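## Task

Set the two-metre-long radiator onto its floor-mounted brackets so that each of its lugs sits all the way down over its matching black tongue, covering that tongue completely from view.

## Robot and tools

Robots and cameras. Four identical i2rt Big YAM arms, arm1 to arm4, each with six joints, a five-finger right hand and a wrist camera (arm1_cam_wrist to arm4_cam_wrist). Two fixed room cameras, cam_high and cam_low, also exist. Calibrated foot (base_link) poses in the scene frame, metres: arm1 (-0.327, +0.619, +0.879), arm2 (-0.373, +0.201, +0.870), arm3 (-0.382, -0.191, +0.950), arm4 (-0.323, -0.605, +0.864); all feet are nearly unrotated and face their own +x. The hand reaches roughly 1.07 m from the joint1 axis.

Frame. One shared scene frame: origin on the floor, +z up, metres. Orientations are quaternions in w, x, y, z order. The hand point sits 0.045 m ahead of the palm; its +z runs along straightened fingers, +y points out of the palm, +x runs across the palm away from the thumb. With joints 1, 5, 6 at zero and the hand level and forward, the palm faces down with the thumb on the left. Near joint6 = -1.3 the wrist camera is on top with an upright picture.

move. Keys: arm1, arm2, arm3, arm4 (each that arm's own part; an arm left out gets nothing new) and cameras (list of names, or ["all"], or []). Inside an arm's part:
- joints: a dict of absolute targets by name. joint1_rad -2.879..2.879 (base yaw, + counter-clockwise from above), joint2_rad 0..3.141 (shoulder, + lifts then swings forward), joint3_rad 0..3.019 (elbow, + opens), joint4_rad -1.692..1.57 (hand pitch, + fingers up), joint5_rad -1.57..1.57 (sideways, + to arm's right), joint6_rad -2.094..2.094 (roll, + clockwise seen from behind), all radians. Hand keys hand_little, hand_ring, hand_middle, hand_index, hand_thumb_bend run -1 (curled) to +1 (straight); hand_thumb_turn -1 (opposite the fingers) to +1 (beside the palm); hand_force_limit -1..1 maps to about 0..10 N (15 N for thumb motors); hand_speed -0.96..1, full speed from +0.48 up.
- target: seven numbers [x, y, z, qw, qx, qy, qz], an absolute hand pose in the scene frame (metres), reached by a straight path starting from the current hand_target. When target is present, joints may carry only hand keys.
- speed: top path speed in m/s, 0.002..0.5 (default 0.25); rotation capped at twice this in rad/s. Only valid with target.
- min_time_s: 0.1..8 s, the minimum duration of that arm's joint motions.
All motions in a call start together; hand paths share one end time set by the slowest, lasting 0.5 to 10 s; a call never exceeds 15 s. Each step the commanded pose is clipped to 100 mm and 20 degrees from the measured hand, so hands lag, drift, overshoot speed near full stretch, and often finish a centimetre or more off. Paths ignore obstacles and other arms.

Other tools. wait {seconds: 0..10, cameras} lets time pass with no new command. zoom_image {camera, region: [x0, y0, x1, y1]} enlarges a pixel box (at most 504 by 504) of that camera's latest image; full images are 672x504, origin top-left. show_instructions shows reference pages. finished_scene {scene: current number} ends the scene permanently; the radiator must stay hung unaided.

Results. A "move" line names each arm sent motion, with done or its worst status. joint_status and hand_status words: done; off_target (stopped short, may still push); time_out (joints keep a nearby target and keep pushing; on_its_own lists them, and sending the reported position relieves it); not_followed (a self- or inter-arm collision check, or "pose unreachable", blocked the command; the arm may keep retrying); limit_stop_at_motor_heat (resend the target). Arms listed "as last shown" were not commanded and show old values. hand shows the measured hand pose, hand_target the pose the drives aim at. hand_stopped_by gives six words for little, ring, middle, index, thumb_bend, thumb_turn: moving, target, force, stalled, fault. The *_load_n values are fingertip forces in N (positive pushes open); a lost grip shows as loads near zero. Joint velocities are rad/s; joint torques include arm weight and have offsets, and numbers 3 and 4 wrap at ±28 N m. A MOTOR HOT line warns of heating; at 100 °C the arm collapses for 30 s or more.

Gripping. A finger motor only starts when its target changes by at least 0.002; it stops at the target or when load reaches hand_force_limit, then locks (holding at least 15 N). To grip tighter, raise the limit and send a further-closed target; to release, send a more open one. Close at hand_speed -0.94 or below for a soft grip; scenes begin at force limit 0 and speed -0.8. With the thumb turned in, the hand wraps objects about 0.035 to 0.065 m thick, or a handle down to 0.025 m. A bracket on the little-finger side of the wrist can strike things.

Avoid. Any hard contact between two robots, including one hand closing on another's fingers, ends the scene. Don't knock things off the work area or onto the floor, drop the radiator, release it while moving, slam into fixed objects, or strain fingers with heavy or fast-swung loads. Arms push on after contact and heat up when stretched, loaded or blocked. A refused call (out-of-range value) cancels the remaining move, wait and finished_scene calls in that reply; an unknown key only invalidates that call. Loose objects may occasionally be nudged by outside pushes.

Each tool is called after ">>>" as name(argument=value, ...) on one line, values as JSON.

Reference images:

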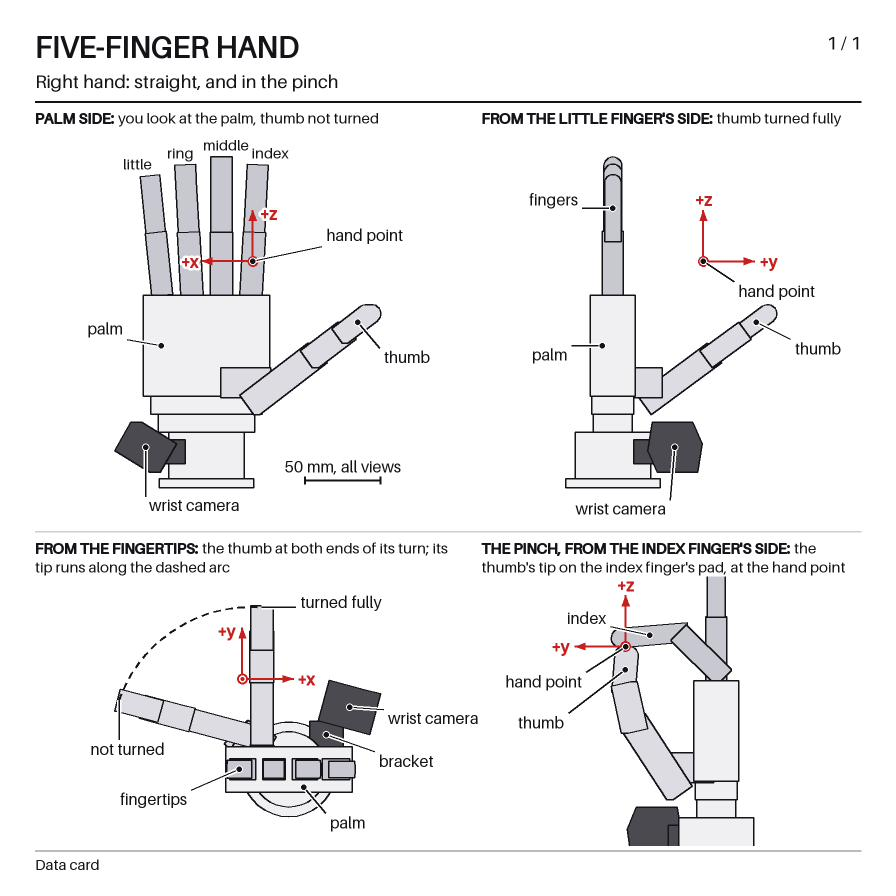

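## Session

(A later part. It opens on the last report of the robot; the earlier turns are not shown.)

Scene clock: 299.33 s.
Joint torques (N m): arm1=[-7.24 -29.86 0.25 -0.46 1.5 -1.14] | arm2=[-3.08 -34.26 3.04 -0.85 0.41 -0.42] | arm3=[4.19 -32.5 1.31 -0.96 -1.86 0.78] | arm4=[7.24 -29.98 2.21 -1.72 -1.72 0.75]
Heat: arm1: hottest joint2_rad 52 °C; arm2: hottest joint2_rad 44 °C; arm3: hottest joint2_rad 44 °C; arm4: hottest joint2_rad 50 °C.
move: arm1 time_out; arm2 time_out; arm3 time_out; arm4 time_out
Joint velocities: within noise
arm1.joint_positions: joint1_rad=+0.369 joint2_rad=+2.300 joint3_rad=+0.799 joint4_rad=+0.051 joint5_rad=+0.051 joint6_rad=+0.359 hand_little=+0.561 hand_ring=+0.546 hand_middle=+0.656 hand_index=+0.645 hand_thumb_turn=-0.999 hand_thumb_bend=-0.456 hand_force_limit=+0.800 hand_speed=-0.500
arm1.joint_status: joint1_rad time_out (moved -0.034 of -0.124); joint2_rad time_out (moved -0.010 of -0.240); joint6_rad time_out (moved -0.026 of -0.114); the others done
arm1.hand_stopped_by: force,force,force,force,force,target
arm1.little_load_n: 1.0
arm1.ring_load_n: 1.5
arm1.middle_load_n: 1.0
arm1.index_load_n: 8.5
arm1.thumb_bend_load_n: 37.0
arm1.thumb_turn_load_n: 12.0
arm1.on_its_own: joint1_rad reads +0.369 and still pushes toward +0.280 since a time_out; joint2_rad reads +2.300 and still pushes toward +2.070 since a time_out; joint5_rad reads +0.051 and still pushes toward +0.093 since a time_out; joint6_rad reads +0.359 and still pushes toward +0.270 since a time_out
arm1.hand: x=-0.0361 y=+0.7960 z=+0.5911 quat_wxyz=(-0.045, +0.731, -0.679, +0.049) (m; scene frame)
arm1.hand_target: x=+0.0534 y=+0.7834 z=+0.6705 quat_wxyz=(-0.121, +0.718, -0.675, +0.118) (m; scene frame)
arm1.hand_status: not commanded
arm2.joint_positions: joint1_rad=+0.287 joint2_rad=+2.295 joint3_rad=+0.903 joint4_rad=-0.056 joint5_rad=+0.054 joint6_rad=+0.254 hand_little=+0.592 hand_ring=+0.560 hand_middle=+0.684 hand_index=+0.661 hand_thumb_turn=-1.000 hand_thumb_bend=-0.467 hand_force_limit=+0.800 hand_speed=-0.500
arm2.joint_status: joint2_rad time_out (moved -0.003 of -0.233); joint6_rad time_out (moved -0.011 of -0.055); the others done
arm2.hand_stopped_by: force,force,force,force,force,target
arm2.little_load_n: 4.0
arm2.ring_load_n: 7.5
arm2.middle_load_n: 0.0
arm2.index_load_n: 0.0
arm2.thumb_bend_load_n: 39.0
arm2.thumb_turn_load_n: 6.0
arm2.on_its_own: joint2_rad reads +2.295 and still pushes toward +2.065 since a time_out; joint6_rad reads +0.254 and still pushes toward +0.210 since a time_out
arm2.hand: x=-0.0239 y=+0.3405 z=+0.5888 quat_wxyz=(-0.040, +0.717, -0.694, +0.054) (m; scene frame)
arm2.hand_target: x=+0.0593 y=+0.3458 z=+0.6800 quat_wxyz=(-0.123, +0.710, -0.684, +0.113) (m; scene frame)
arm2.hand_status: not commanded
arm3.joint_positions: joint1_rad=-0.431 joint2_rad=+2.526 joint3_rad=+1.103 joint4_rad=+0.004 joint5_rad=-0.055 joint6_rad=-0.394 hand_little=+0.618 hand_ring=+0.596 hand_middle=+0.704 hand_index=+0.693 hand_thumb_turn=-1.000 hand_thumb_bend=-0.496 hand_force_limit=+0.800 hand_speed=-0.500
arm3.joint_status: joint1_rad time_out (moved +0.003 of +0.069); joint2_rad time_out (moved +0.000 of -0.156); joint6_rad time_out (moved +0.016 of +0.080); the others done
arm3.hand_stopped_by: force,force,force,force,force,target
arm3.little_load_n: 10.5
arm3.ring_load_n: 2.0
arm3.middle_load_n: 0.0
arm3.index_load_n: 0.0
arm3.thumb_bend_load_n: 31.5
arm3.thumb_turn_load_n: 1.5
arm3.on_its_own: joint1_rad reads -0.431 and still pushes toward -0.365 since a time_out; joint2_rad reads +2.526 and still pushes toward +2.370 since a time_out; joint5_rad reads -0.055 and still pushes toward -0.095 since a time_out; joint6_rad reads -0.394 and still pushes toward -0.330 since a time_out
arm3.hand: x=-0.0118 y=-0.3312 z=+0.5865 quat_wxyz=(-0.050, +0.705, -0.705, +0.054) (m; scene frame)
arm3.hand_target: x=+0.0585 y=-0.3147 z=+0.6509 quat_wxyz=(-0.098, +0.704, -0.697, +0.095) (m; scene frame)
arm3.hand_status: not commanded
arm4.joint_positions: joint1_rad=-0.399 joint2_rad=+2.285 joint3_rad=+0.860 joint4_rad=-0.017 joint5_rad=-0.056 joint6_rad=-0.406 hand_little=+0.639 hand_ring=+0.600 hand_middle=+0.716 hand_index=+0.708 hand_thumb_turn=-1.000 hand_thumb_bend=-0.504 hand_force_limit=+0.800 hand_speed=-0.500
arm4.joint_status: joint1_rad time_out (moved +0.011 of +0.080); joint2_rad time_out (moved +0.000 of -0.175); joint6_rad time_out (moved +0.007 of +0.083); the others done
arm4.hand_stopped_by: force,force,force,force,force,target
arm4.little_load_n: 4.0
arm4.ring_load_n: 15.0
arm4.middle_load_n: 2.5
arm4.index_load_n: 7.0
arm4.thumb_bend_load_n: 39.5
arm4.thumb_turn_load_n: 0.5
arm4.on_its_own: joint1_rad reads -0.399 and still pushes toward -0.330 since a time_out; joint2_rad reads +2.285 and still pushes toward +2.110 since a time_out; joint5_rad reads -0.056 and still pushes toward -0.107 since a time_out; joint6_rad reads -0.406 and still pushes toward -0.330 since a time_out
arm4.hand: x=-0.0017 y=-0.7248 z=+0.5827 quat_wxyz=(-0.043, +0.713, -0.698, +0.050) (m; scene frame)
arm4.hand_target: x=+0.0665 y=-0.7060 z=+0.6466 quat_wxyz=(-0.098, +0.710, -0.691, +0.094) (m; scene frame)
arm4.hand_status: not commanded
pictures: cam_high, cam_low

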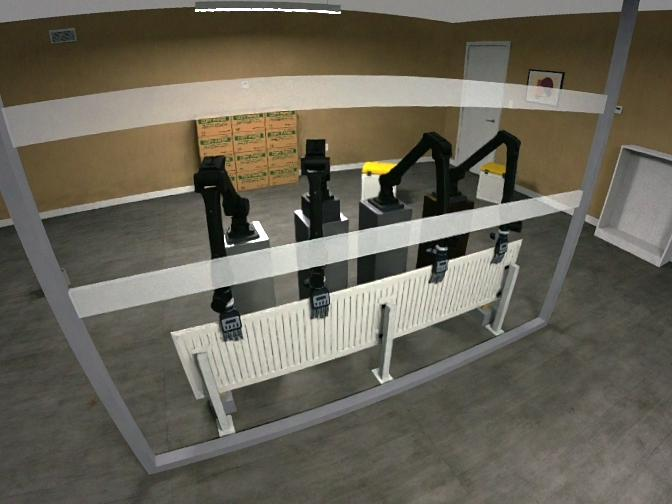

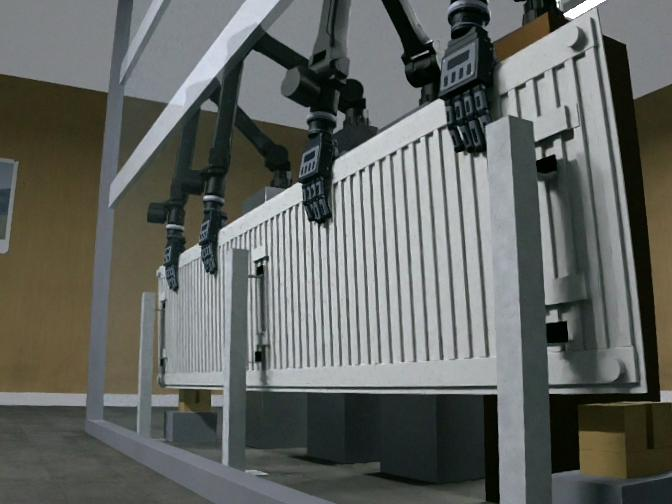

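>>> move(arm1={"joints":{"joint1_rad":0.27,"joint3_rad":0.81,"joint4_rad":0.015,"joint6_rad":0.26},"min_time_s":2}, arm2={"joints":{"joint1_rad":0.24,"joint3_rad":0.937,"joint4_rad":-0.112,"joint6_rad":0.195},"min_time_s":2}, arm3={"joints":{"joint1_rad":-0.35,"joint3_rad":1.127,"joint4_rad":-0.057,"joint6_rad":-0.32},"min_time_s":2}, arm4={"joints":{"joint1_rad":-0.315,"joint3_rad":0.897,"joint4_rad":-0.097,"joint6_rad":-0.315},"min_time_s":2}, cameras=["all"])

>>> zoom_image(camera="cam_low", region=[525, 115, 615, 185])

>>> zoom_image(camera="cam_low", region=[245, 240, 295, 290])

>>> zoom_image(camera="cam_low", region=[150, 280, 180, 320])

>>> zoom_image(camera="cam_high", region=[360, 280, 420, 350])

>>> zoom_image(camera="cam_high", region=[470, 230, 530, 310])

Scene clock: 304.87 s.
Joint torques (N m): arm1=[-7.24 -29.74 0.4 -0.32 1.69 -1.25] | arm2=[-3.9 -34.14 3.58 -0.96 0.64 -0.55] | arm3=[4.89 -32.67 2.41 -1.03 -2.13 0.84] | arm4=[7.71 -30.04 3.34 -1.99 -2 0.82]
Heat: arm1: hottest joint2_rad 52 °C; arm2: hottest joint2_rad 47 °C; arm3: hottest joint2_rad 45 °C; arm4: hottest joint2_rad 51 °C.
move: arm1 time_out; arm2 time_out; arm3 time_out; arm4 time_out
Joint velocities: within noise
arm1.joint_positions: joint1_rad=+0.360 joint2_rad=+2.298 joint3_rad=+0.813 joint4_rad=+0.033 joint5_rad=+0.045 joint6_rad=+0.359 hand_little=+0.561 hand_ring=+0.546 hand_middle=+0.656 hand_index=+0.645 hand_thumb_turn=-0.999 hand_thumb_bend=-0.456 hand_force_limit=+0.800 hand_speed=-0.500
arm1.joint_status: joint1_rad time_out (moved -0.010 of -0.099); joint6_rad time_out (moved +0.000 of -0.099); the others done
arm1.hand_stopped_by: force,force,force,force,force,target
arm1.little_load_n: 1.0
arm1.ring_load_n: 0.5
arm1.middle_load_n: 0.0
arm1.index_load_n: 4.0
arm1.thumb_bend_load_n: 37.0
arm1.thumb_turn_load_n: 11.0
arm1.on_its_own: joint1_rad reads +0.360 and still pushes toward +0.270 since a time_out; joint2_rad reads +2.298 and still pushes toward +2.070 since a time_out; joint5_rad reads +0.045 and still pushes toward +0.093 since a time_out; joint6_rad reads +0.359 and still pushes toward +0.260 since a time_out
arm1.hand: x=-0.0297 y=+0.7965 z=+0.5925 quat_wxyz=(-0.045, +0.728, -0.682, +0.047) (m; scene frame)
arm1.hand_target: x=+0.0601 y=+0.7812 z=+0.6722 quat_wxyz=(-0.120, +0.718, -0.675, +0.119) (m; scene frame)
arm1.hand_status: not commanded
arm2.joint_positions: joint1_rad=+0.281 joint2_rad=+2.295 joint3_rad=+0.921 joint4_rad=-0.079 joint5_rad=+0.048 joint6_rad=+0.252 hand_little=+0.592 hand_ring=+0.560 hand_middle=+0.684 hand_index=+0.661 hand_thumb_turn=-1.000 hand_thumb_bend=-0.467 hand_force_limit=+0.800 hand_speed=-0.500
arm2.joint_status: joint6_rad time_out (moved -0.003 of -0.059); the others done
arm2.hand_stopped_by: force,force,force,force,force,target
arm2.little_load_n: 3.0
arm2.ring_load_n: 6.0
arm2.middle_load_n: 0.0
arm2.index_load_n: 0.0
arm2.thumb_bend_load_n: 39.5
arm2.thumb_turn_load_n: 6.5
arm2.on_its_own: joint2_rad reads +2.295 and still pushes toward +2.065 since a time_out; joint6_rad reads +0.252 and still pushes toward +0.195 since a time_out
arm2.hand: x=-0.0186 y=+0.3404 z=+0.5903 quat_wxyz=(-0.039, +0.715, -0.696, +0.051) (m; scene frame)
arm2.hand_target: x=+0.0688 y=+0.3404 z=+0.6835 quat_wxyz=(-0.122, +0.710, -0.684, +0.115) (m; scene frame)
arm2.hand_status: not commanded
arm3.joint_positions: joint1_rad=-0.425 joint2_rad=+2.526 joint3_rad=+1.118 joint4_rad=-0.023 joint5_rad=-0.049 joint6_rad=-0.389 hand_little=+0.618 hand_ring=+0.596 hand_middle=+0.704 hand_index=+0.693 hand_thumb_turn=-1.000 hand_thumb_bend=-0.496 hand_force_limit=+0.800 hand_speed=-0.500
arm3.joint_status: joint1_rad time_out (moved +0.006 of +0.081); joint6_rad time_out (moved +0.005 of +0.074); the others done
arm3.hand_stopped_by: force,force,force,force,force,target
arm3.little_load_n: 12.0
arm3.ring_load_n: 2.5
arm3.middle_load_n: 0.0
arm3.index_load_n: 0.0
arm3.thumb_bend_load_n: 31.5
arm3.thumb_turn_load_n: 1.0
arm3.on_its_own: joint1_rad reads -0.425 and still pushes toward -0.350 since a time_out; joint2_rad reads +2.526 and still pushes toward +2.370 since a time_out; joint5_rad reads -0.049 and still pushes toward -0.095 since a time_out; joint6_rad reads -0.389 and still pushes toward -0.320 since a time_out
arm3.hand: x=-0.0086 y=-0.3311 z=+0.5876 quat_wxyz=(-0.046, +0.705, -0.706, +0.050) (m; scene frame)
arm3.hand_target: x=+0.0700 y=-0.3107 z=+0.6541 quat_wxyz=(-0.099, +0.706, -0.695, +0.094) (m; scene frame)
arm3.hand_status: not commanded
arm4.joint_positions: joint1_rad=-0.392 joint2_rad=+2.285 joint3_rad=+0.872 joint4_rad=-0.042 joint5_rad=-0.049 joint6_rad=-0.402 hand_little=+0.639 hand_ring=+0.600 hand_middle=+0.716 hand_index=+0.709 hand_thumb_turn=-1.000 hand_thumb_bend=-0.504 hand_force_limit=+0.800 hand_speed=-0.500
arm4.joint_status: joint1_rad time_out (moved +0.006 of +0.084); joint4_rad time_out (moved -0.024 of -0.080); joint6_rad time_out (moved +0.005 of +0.091); the others done
arm4.hand_stopped_by: force,force,force,force,force,target
arm4.little_load_n: 3.5
arm4.ring_load_n: 15.5
arm4.middle_load_n: 3.5
arm4.index_load_n: 9.0
arm4.thumb_bend_load_n: 40.5
arm4.thumb_turn_load_n: 1.0
arm4.on_its_own: joint1_rad reads -0.392 and still pushes toward -0.315 since a time_out; joint2_rad reads +2.285 and still pushes toward +2.110 since a time_out; joint4_rad reads -0.042 and still pushes toward -0.097 since a time_out; joint5_rad reads -0.049 and still pushes toward -0.107 since a time_out; joint6_rad reads -0.402 and still pushes toward -0.315 since a time_out
arm4.hand: x=+0.0002 y=-0.7245 z=+0.5837 quat_wxyz=(-0.037, +0.714, -0.698, +0.046) (m; scene frame)
arm4.hand_target: x=+0.0774 y=-0.7019 z=+0.6501 quat_wxyz=(-0.099, +0.710, -0.691, +0.092) (m; scene frame)
arm4.hand_status: not commanded
pictures: arm1_cam_wrist, arm2_cam_wrist, arm3_cam_wrist, arm4_cam_wrist, cam_high, cam_low

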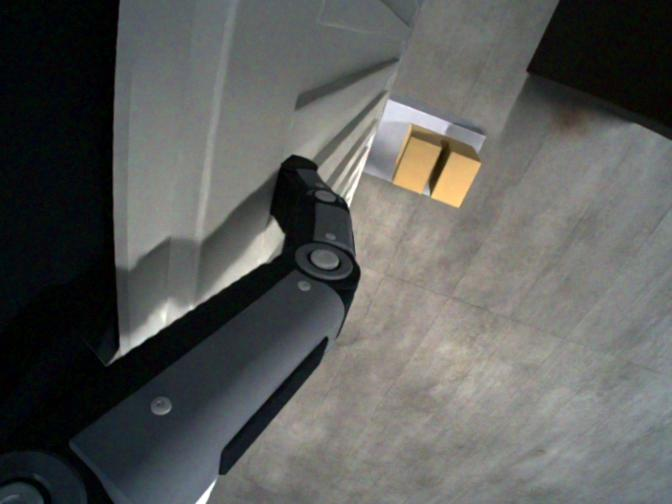

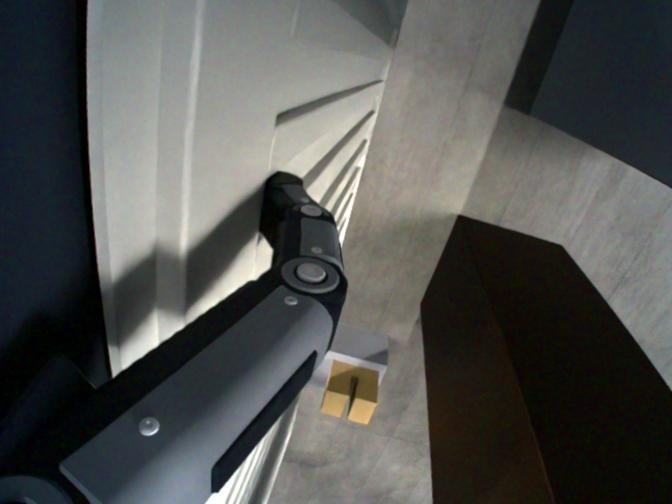

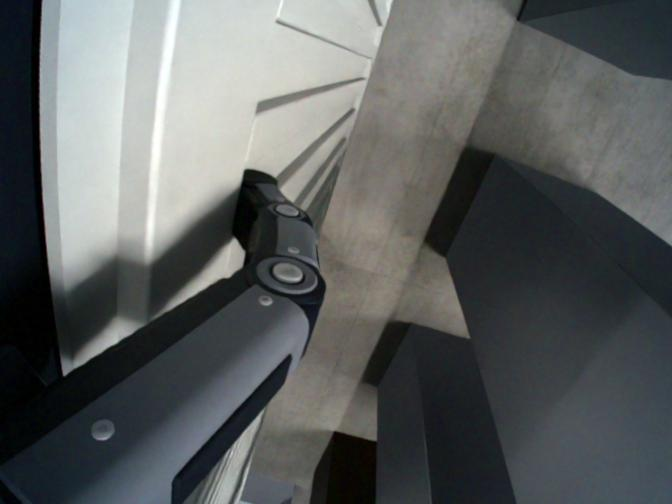

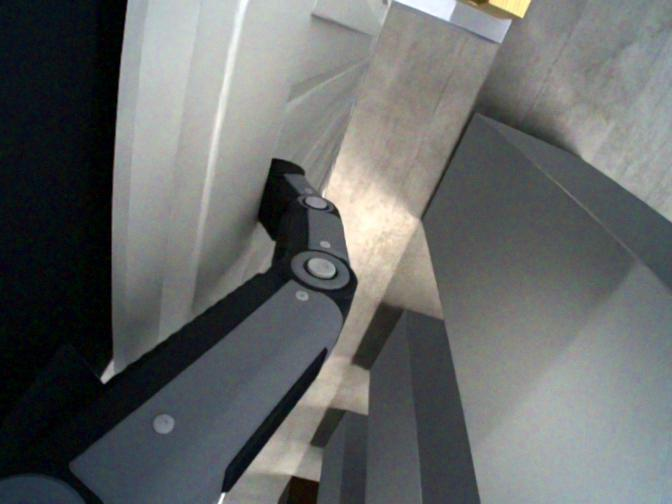

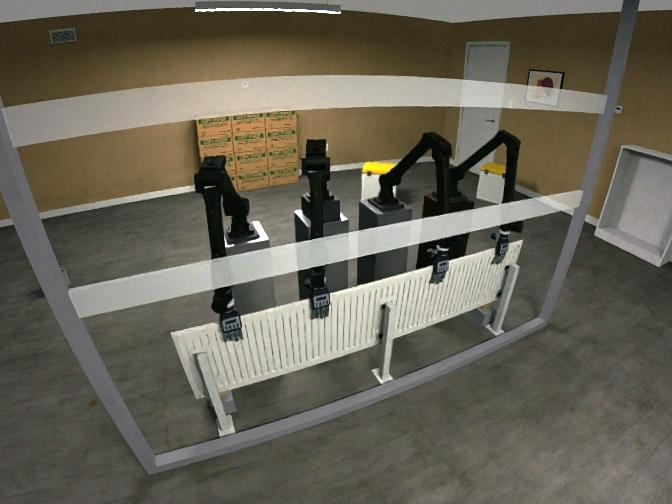

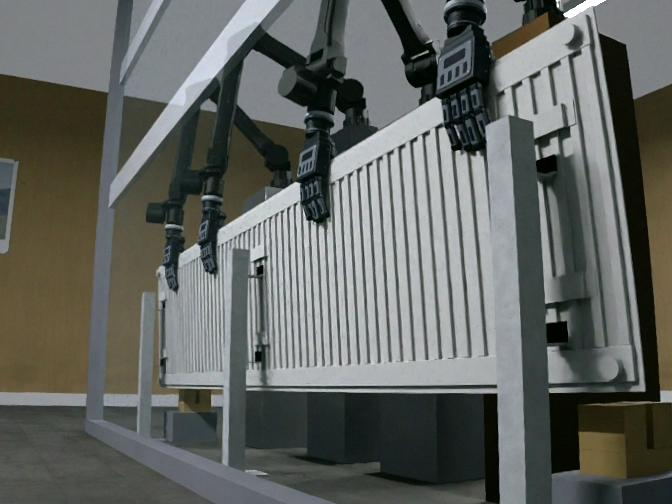

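Scaled by 5.600 from the camera's 672x504 image, which has a finer 960x720 frame.

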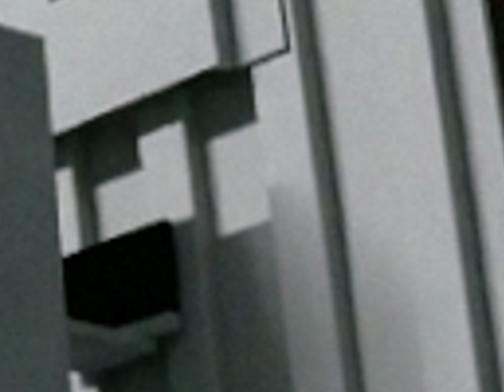

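Scaled by 10.080 from the camera's 672x504 image, which has a finer 960x720 frame.

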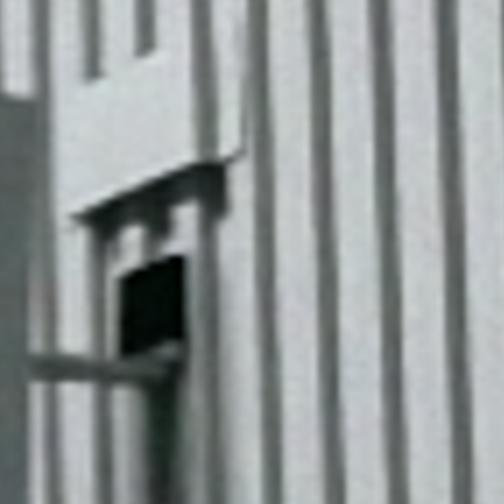

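Scaled by 12.600 from the camera's 672x504 image, which has a finer 960x720 frame.

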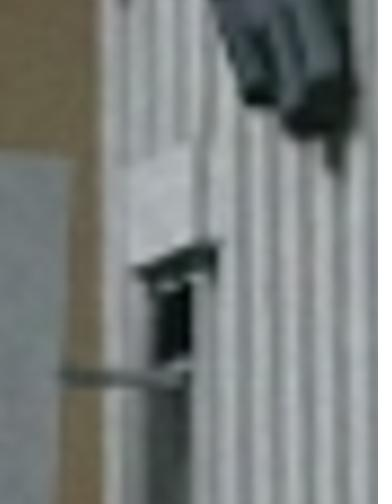

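Scaled by 7.200 from the camera's 672x504 image, which has a finer 960x720 frame.

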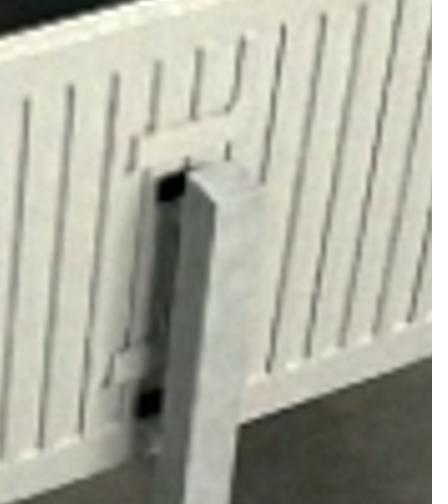

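Scaled by 6.300 from the camera's 672x504 image, which has a finer 960x720 frame.

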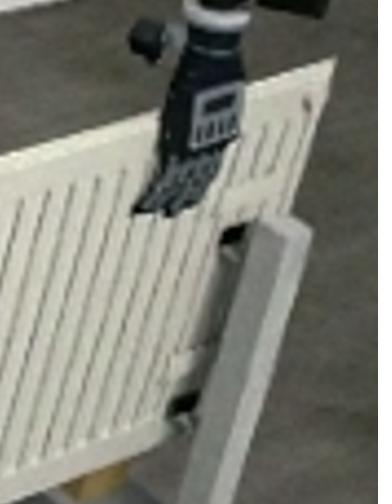

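>>> move(arm1={"joints":{"joint1_rad":0.325,"joint6_rad":0.315},"min_time_s":2}, arm2={"joints":{"joint1_rad":0.265,"joint6_rad":0.22},"min_time_s":2}, arm3={"joints":{"joint3_rad":1.137,"joint4_rad":-0.067},"min_time_s":2}, arm4={"joints":{"joint2_rad":2.095,"joint3_rad":0.917,"joint4_rad":-0.097},"min_time_s":2}, cameras=["cam_high","cam_low"])

>>> zoom_image(camera="cam_low", region=[525, 115, 615, 185])

>>> zoom_image(camera="cam_low", region=[245, 240, 295, 290])

>>> zoom_image(camera="cam_low", region=[150, 280, 180, 320])

>>> zoom_image(camera="cam_high", region=[360, 280, 420, 350])

>>> zoom_image(camera="cam_high", region=[485, 255, 515, 300])

Scene clock: 312.20 s.
Joint torques (N m): arm1=[-2.84 -29.92 0.4 -0.31 1.65 -0.75] | arm2=[-1.85 -34.26 3.51 -0.8 0.68 -0.31] | arm3=[4.84 -32.73 2.89 -1.06 -2.21 0.84] | arm4=[7.12 -31.38 4.75 -1.48 -2.07 0.87]
Heat: arm1: hottest joint2_rad 55 °C; arm2: hottest joint2_rad 50 °C; arm3: hottest joint2_rad 46 °C; arm4: hottest joint2_rad 52 °C.
move: arm1 time_out; arm2 off_target; arm3 done; arm4 time_out
Joint velocities: within noise
arm1.joint_positions: joint1_rad=+0.361 joint2_rad=+2.298 joint3_rad=+0.813 joint4_rad=+0.033 joint5_rad=+0.046 joint6_rad=+0.369 hand_little=+0.561 hand_ring=+0.546 hand_middle=+0.656 hand_index=+0.644 hand_thumb_turn=-0.999 hand_thumb_bend=-0.456 hand_force_limit=+0.800 hand_speed=-0.500
arm1.joint_status: joint6_rad time_out (moved +0.011 of -0.044); the others done
arm1.hand_stopped_by: force,force,force,force,force,target
arm1.little_load_n: 4.0
arm1.ring_load_n: 0.5
arm1.middle_load_n: 0.0
arm1.index_load_n: 1.0
arm1.thumb_bend_load_n: 37.0
arm1.thumb_turn_load_n: 10.0
arm1.on_its_own: joint2_rad reads +2.298 and still pushes toward +2.070 since a time_out; joint5_rad reads +0.046 and still pushes toward +0.093 since a time_out; joint6_rad reads +0.369 and still pushes toward +0.315 since a time_out
arm1.hand: x=-0.0296 y=+0.7974 z=+0.5925 quat_wxyz=(-0.045, +0.725, -0.685, +0.047) (m; scene frame)
arm1.hand_target: x=+0.0518 y=+0.8054 z=+0.6725 quat_wxyz=(-0.127, +0.718, -0.675, +0.113) (m; scene frame)
arm1.hand_status: not commanded
arm2.joint_positions: joint1_rad=+0.281 joint2_rad=+2.295 joint3_rad=+0.921 joint4_rad=-0.081 joint5_rad=+0.048 joint6_rad=+0.255 hand_little=+0.592 hand_ring=+0.559 hand_middle=+0.684 hand_index=+0.661 hand_thumb_turn=-1.000 hand_thumb_bend=-0.467 hand_force_limit=+0.800 hand_speed=-0.500
arm2.joint_status: joint6_rad off_target (ended at +0.255, target +0.220); the others done
arm2.hand_stopped_by: force,force,force,force,force,target
arm2.little_load_n: 2.0
arm2.ring_load_n: 4.0
arm2.middle_load_n: 0.0
arm2.index_load_n: 0.0
arm2.thumb_bend_load_n: 40.0
arm2.thumb_turn_load_n: 7.0
arm2.on_its_own: joint2_rad reads +2.295 and still pushes toward +2.065 since a time_out; joint6_rad reads +0.255 and still pushes toward +0.220 since a time_out
arm2.hand: x=-0.0188 y=+0.3407 z=+0.5904 quat_wxyz=(-0.038, +0.715, -0.697, +0.050) (m; scene frame)
arm2.hand_target: x=+0.0657 y=+0.3527 z=+0.6837 quat_wxyz=(-0.125, +0.710, -0.684, +0.112) (m; scene frame)
arm2.hand_status: not commanded
arm3.joint_positions: joint1_rad=-0.424 joint2_rad=+2.526 joint3_rad=+1.123 joint4_rad=-0.032 joint5_rad=-0.047 joint6_rad=-0.389 hand_little=+0.618 hand_ring=+0.596 hand_middle=+0.704 hand_index=+0.693 hand_thumb_turn=-1.000 hand_thumb_bend=-0.496 hand_force_limit=+0.800 hand_speed=-0.500
arm3.joint_status: all done
arm3.hand_stopped_by: force,force,force,force,force,target
arm3.little_load_n: 12.0
arm3.ring_load_n: 3.0
arm3.middle_load_n: 0.0
arm3.index_load_n: 0.0
arm3.thumb_bend_load_n: 31.0
arm3.thumb_turn_load_n: 1.0
arm3.on_its_own: joint1_rad reads -0.424 and still pushes toward -0.350 since a time_out; joint2_rad reads +2.526 and still pushes toward +2.370 since a time_out; joint5_rad reads -0.047 and still pushes toward -0.095 since a time_out; joint6_rad reads -0.389 and still pushes toward -0.320 since a time_out
arm3.hand: x=-0.0082 y=-0.3310 z=+0.5880 quat_wxyz=(-0.044, +0.706, -0.705, +0.048) (m; scene frame)
arm3.hand_target: x=+0.0735 y=-0.3118 z=+0.6553 quat_wxyz=(-0.099, +0.706, -0.695, +0.094) (m; scene frame)
arm3.hand_status: not commanded
arm4.joint_positions: joint1_rad=-0.391 joint2_rad=+2.285 joint3_rad=+0.878 joint4_rad=-0.051 joint5_rad=-0.048 joint6_rad=-0.402 hand_little=+0.639 hand_ring=+0.600 hand_middle=+0.716 hand_index=+0.709 hand_thumb_turn=-1.000 hand_thumb_bend=-0.504 hand_force_limit=+0.800 hand_speed=-0.500
arm4.joint_status: joint2_rad time_out (moved +0.000 of -0.190); the others done
arm4.hand_stopped_by: force,force,force,force,force,target
arm4.little_load_n: 3.0
arm4.ring_load_n: 15.5
arm4.middle_load_n: 3.0
arm4.index_load_n: 9.5
arm4.thumb_bend_load_n: 41.0
arm4.thumb_turn_load_n: 1.5
arm4.on_its_own: joint1_rad reads -0.391 and still pushes toward -0.315 since a time_out; joint2_rad reads +2.285 and still pushes toward +2.095 since a time_out; joint5_rad reads -0.048 and still pushes toward -0.107 since a time_out; joint6_rad reads -0.402 and still pushes toward -0.315 since a time_out
arm4.hand: x=+0.0014 y=-0.7246 z=+0.5842 quat_wxyz=(-0.036, +0.715, -0.697, +0.044) (m; scene frame)
arm4.hand_target: x=+0.0946 y=-0.7071 z=+0.6590 quat_wxyz=(-0.107, +0.709, -0.689, +0.108) (m; scene frame)
arm4.hand_status: not commanded
pictures: cam_high, cam_low

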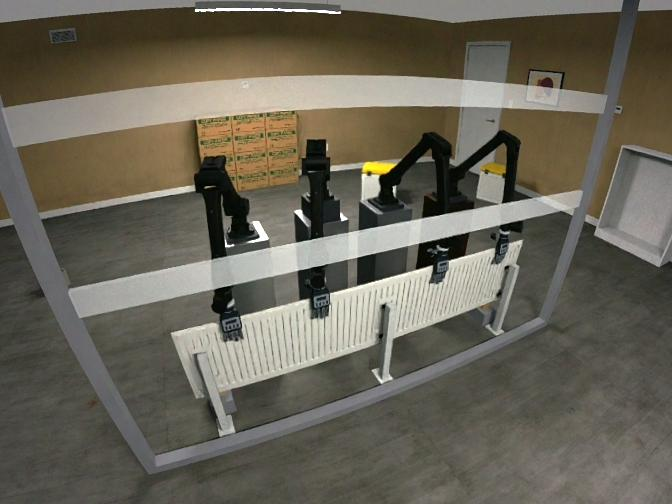

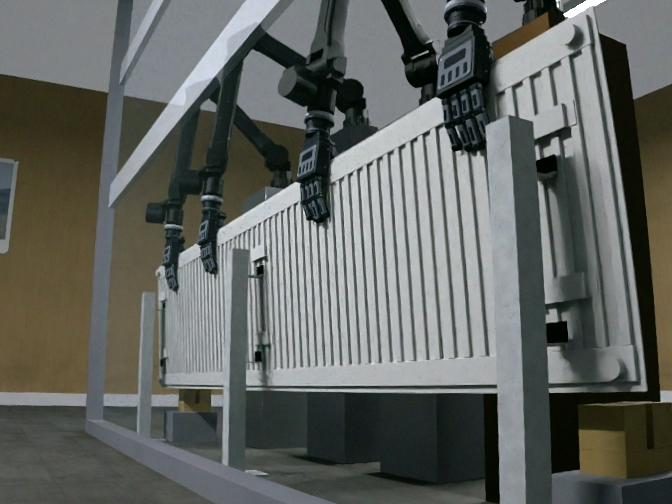

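Scaled by 5.600 from the camera's 672x504 image, which has a finer 960x720 frame.

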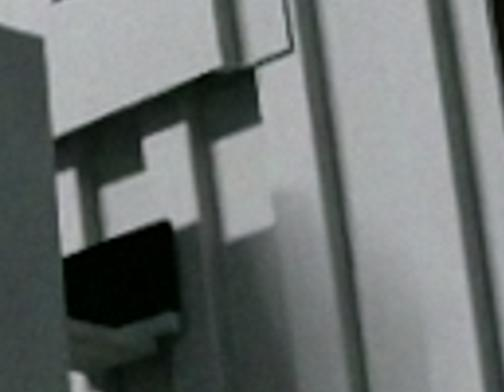

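Scaled by 10.080 from the camera's 672x504 image, which has a finer 960x720 frame.

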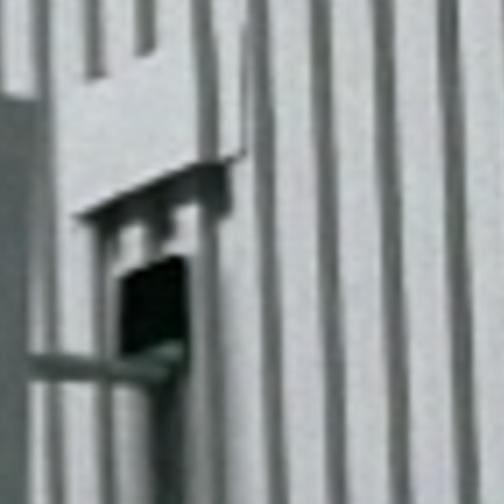

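Scaled by 12.600 from the camera's 672x504 image, which has a finer 960x720 frame.

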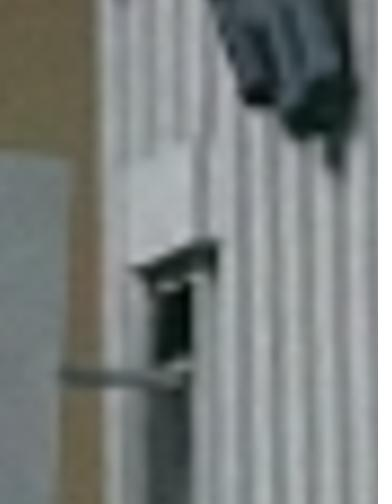

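Scaled by 7.200 from the camera's 672x504 image, which has a finer 960x720 frame.

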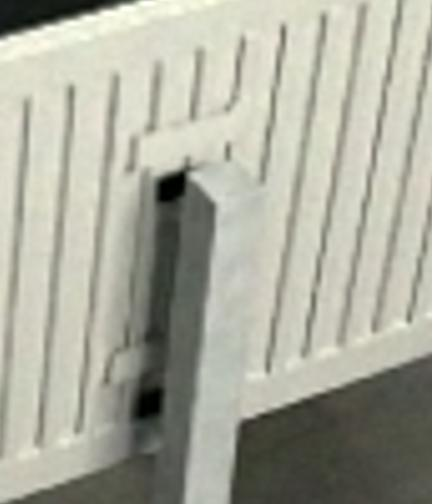

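Scaled by 11.200 from the camera's 672x504 image, which has a finer 960x720 frame.

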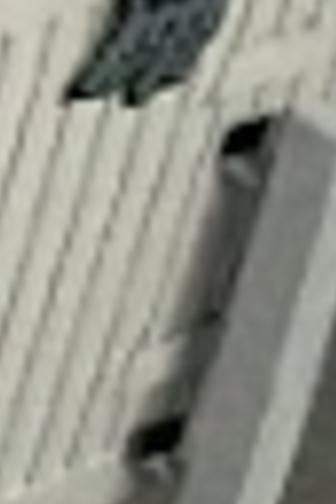

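>>> move(arm1={"joints":{"joint2_rad":2.105,"joint3_rad":0.823,"joint4_rad":0.037},"min_time_s":2}, arm2={"joints":{"joint2_rad":2.10,"joint3_rad":0.95,"joint4_rad":-0.09},"min_time_s":2}, arm3={"joints":{"joint2_rad":2.398,"joint3_rad":1.145,"joint4_rad":-0.053},"min_time_s":2}, arm4={"joints":{"joint2_rad":2.13,"joint3_rad":0.917,"joint4_rad":-0.075},"min_time_s":2}, cameras=["cam_high","cam_low"])

>>> zoom_image(camera="cam_low", region=[525, 115, 615, 185])

>>> zoom_image(camera="cam_low", region=[245, 240, 295, 290])

>>> zoom_image(camera="cam_low", region=[150, 280, 180, 320])

>>> zoom_image(camera="cam_high", region=[360, 280, 420, 350])

>>> zoom_image(camera="cam_high", region=[485, 255, 515, 300])

Scene clock: 317.70 s.
Joint torques (N m): arm1=[-2.84 -26.99 1.07 0.34 1.61 -0.8] | arm2=[-2.2 -31.79 4.31 0.08 0.69 -0.34] | arm3=[4.66 -30.68 3.21 -0.44 -2.2 0.82] | arm4=[7 -28.4 4.36 -0.73 -2.06 0.78]
Heat: arm1: hottest joint2_rad 57 °C; arm2: hottest joint2_rad 51 °C; arm3: hottest joint2_rad 46 °C; arm4: hottest joint2_rad 53 °C.
move: arm1 time_out; arm2 time_out; arm3 done; arm4 time_out
Joint velocities: within noise
arm1.joint_positions: joint1_rad=+0.362 joint2_rad=+2.298 joint3_rad=+0.818 joint4_rad=+0.036 joint5_rad=+0.047 joint6_rad=+0.373 hand_little=+0.561 hand_ring=+0.546 hand_middle=+0.656 hand_index=+0.644 hand_thumb_turn=-0.999 hand_thumb_bend=-0.456 hand_force_limit=+0.800 hand_speed=-0.500
arm1.joint_status: joint2_rad time_out (moved +0.000 of -0.193); the others done
arm1.hand_stopped_by: force,force,force,force,force,target
arm1.little_load_n: 4.0
arm1.ring_load_n: 0.0
arm1.middle_load_n: 0.0
arm1.index_load_n: 0.0
arm1.thumb_bend_load_n: 36.5
arm1.thumb_turn_load_n: 9.5
arm1.on_its_own: joint2_rad reads +2.298 and still pushes toward +2.105 since a time_out; joint5_rad reads +0.047 and still pushes toward +0.093 since a time_out; joint6_rad reads +0.373 and still pushes toward +0.315 since a time_out
arm1.hand: x=-0.0259 y=+0.7993 z=+0.5925 quat_wxyz=(-0.049, +0.724, -0.687, +0.049) (m; scene frame)
arm1.hand_target: x=+0.0540 y=+0.8062 z=+0.6615 quat_wxyz=(-0.126, +0.718, -0.675, +0.113) (m; scene frame)
arm1.hand_status: not commanded
arm2.joint_positions: joint1_rad=+0.282 joint2_rad=+2.297 joint3_rad=+0.926 joint4_rad=-0.081 joint5_rad=+0.047 joint6_rad=+0.258 hand_little=+0.592 hand_ring=+0.559 hand_middle=+0.684 hand_index=+0.661 hand_thumb_turn=-1.000 hand_thumb_bend=-0.467 hand_force_limit=+0.800 hand_speed=-0.500
arm2.joint_status: joint2_rad time_out (moved +0.002 of -0.195); the others done
arm2.hand_stopped_by: force,force,force,force,force,target
arm2.little_load_n: 2.0
arm2.ring_load_n: 3.5
arm2.middle_load_n: 0.0
arm2.index_load_n: 0.0
arm2.thumb_bend_load_n: 40.5
arm2.thumb_turn_load_n: 7.0
arm2.on_its_own: joint2_rad reads +2.297 and still pushes toward +2.100 since a time_out; joint6_rad reads +0.258 and still pushes toward +0.220 since a time_out
arm2.hand: x=-0.0166 y=+0.3421 z=+0.5900 quat_wxyz=(-0.040, +0.714, -0.697, +0.050) (m; scene frame)
arm2.hand_target: x=+0.0685 y=+0.3535 z=+0.6717 quat_wxyz=(-0.125, +0.710, -0.684, +0.112) (m; scene frame)
arm2.hand_status: not commanded
arm3.joint_positions: joint1_rad=-0.421 joint2_rad=+2.531 joint3_rad=+1.127 joint4_rad=-0.032 joint5_rad=-0.047 joint6_rad=-0.387 hand_little=+0.618 hand_ring=+0.596 hand_middle=+0.704 hand_index=+0.693 hand_thumb_turn=-1.000 hand_thumb_bend=-0.496 hand_force_limit=+0.800 hand_speed=-0.500
arm3.joint_status: all done
arm3.hand_stopped_by: force,force,force,force,force,target
arm3.little_load_n: 12.0
arm3.ring_load_n: 3.0
arm3.middle_load_n: 0.0
arm3.index_load_n: 0.0
arm3.thumb_bend_load_n: 31.0
arm3.thumb_turn_load_n: 1.0
arm3.on_its_own: joint1_rad reads -0.421 and still pushes toward -0.350 since a time_out; joint5_rad reads -0.047 and still pushes toward -0.095 since a time_out; joint6_rad reads -0.387 and still pushes toward -0.320 since a time_out
arm3.hand: x=-0.0075 y=-0.3300 z=+0.5863 quat_wxyz=(-0.044, +0.706, -0.705, +0.048) (m; scene frame)
arm3.hand_target: x=+0.0705 y=-0.3108 z=+0.6438 quat_wxyz=(-0.098, +0.706, -0.695, +0.091) (m; scene frame)
arm3.hand_status: not commanded
arm4.joint_positions: joint1_rad=-0.388 joint2_rad=+2.293 joint3_rad=+0.881 joint4_rad=-0.049 joint5_rad=-0.048 joint6_rad=-0.399 hand_little=+0.639 hand_ring=+0.600 hand_middle=+0.716 hand_index=+0.709 hand_thumb_turn=-1.000 hand_thumb_bend=-0.504 hand_force_limit=+0.800 hand_speed=-0.500
arm4.joint_status: joint2_rad time_out (moved +0.008 of -0.155); the others done
arm4.hand_stopped_by: force,force,force,force,force,target
arm4.little_load_n: 3.0
arm4.ring_load_n: 15.5
arm4.middle_load_n: 3.5
arm4.index_load_n: 10.0
arm4.thumb_bend_load_n: 42.0
arm4.thumb_turn_load_n: 1.5
arm4.on_its_own: joint1_rad reads -0.388 and still pushes toward -0.315 since a time_out; joint2_rad reads +2.293 and still pushes toward +2.130 since a time_out; joint5_rad reads -0.048 and still pushes toward -0.107 since a time_out; joint6_rad reads -0.399 and still pushes toward -0.315 since a time_out
arm4.hand: x=+0.0011 y=-0.7233 z=+0.5814 quat_wxyz=(-0.036, +0.715, -0.697, +0.043) (m; scene frame)
arm4.hand_target: x=+0.0887 y=-0.7056 z=+0.6450 quat_wxyz=(-0.104, +0.709, -0.690, +0.102) (m; scene frame)
arm4.hand_status: not commanded
pictures: cam_high, cam_low

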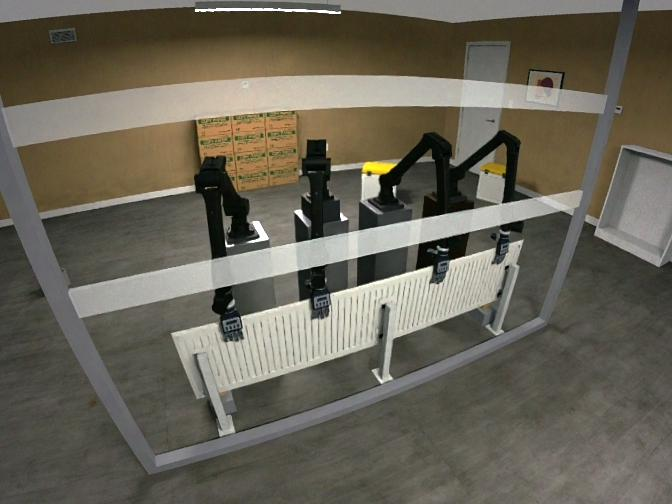

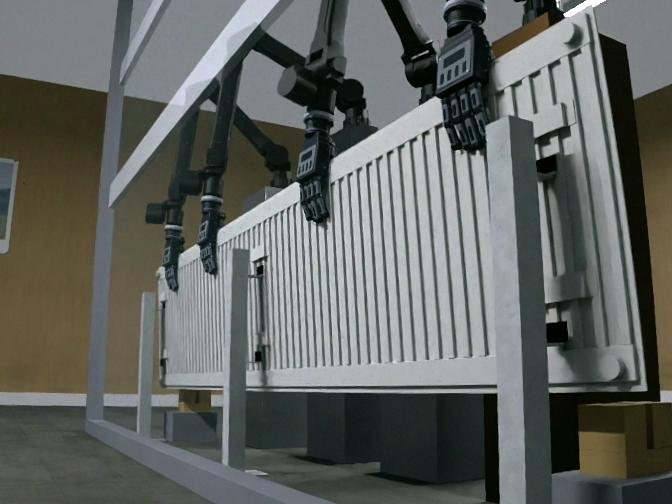

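Scaled by 5.600 from the camera's 672x504 image, which has a finer 960x720 frame.

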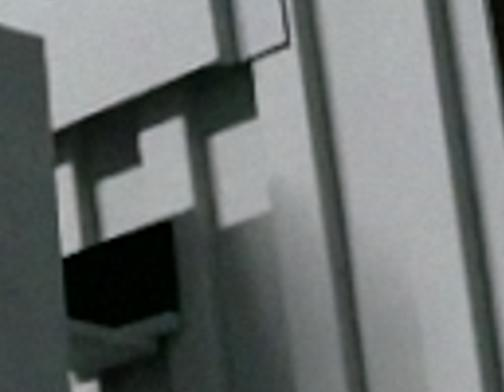

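Scaled by 10.080 from the camera's 672x504 image, which has a finer 960x720 frame.

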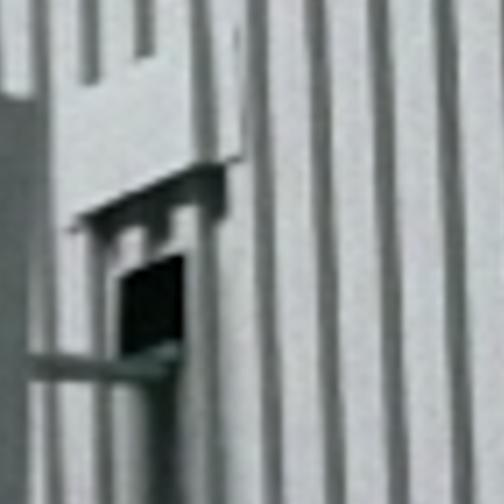

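Scaled by 12.600 from the camera's 672x504 image, which has a finer 960x720 frame.

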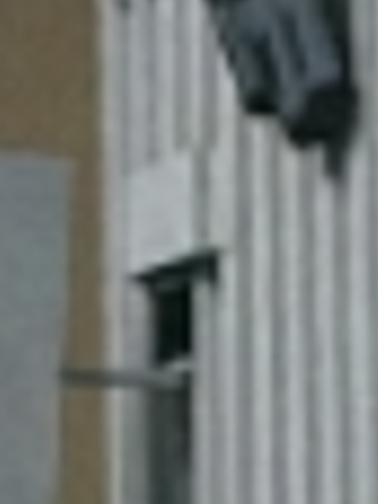

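Scaled by 7.200 from the camera's 672x504 image, which has a finer 960x720 frame.

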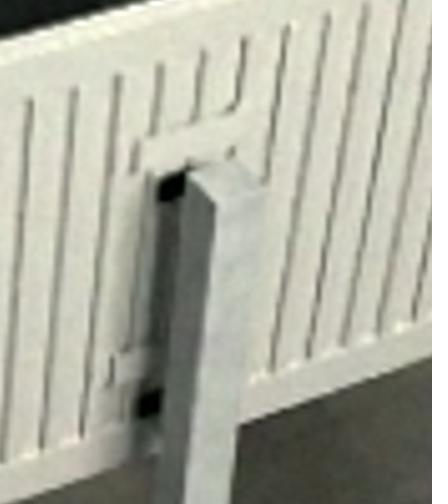

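Scaled by 11.200 from the camera's 672x504 image, which has a finer 960x720 frame.

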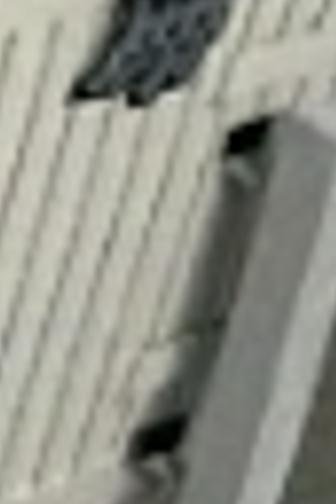

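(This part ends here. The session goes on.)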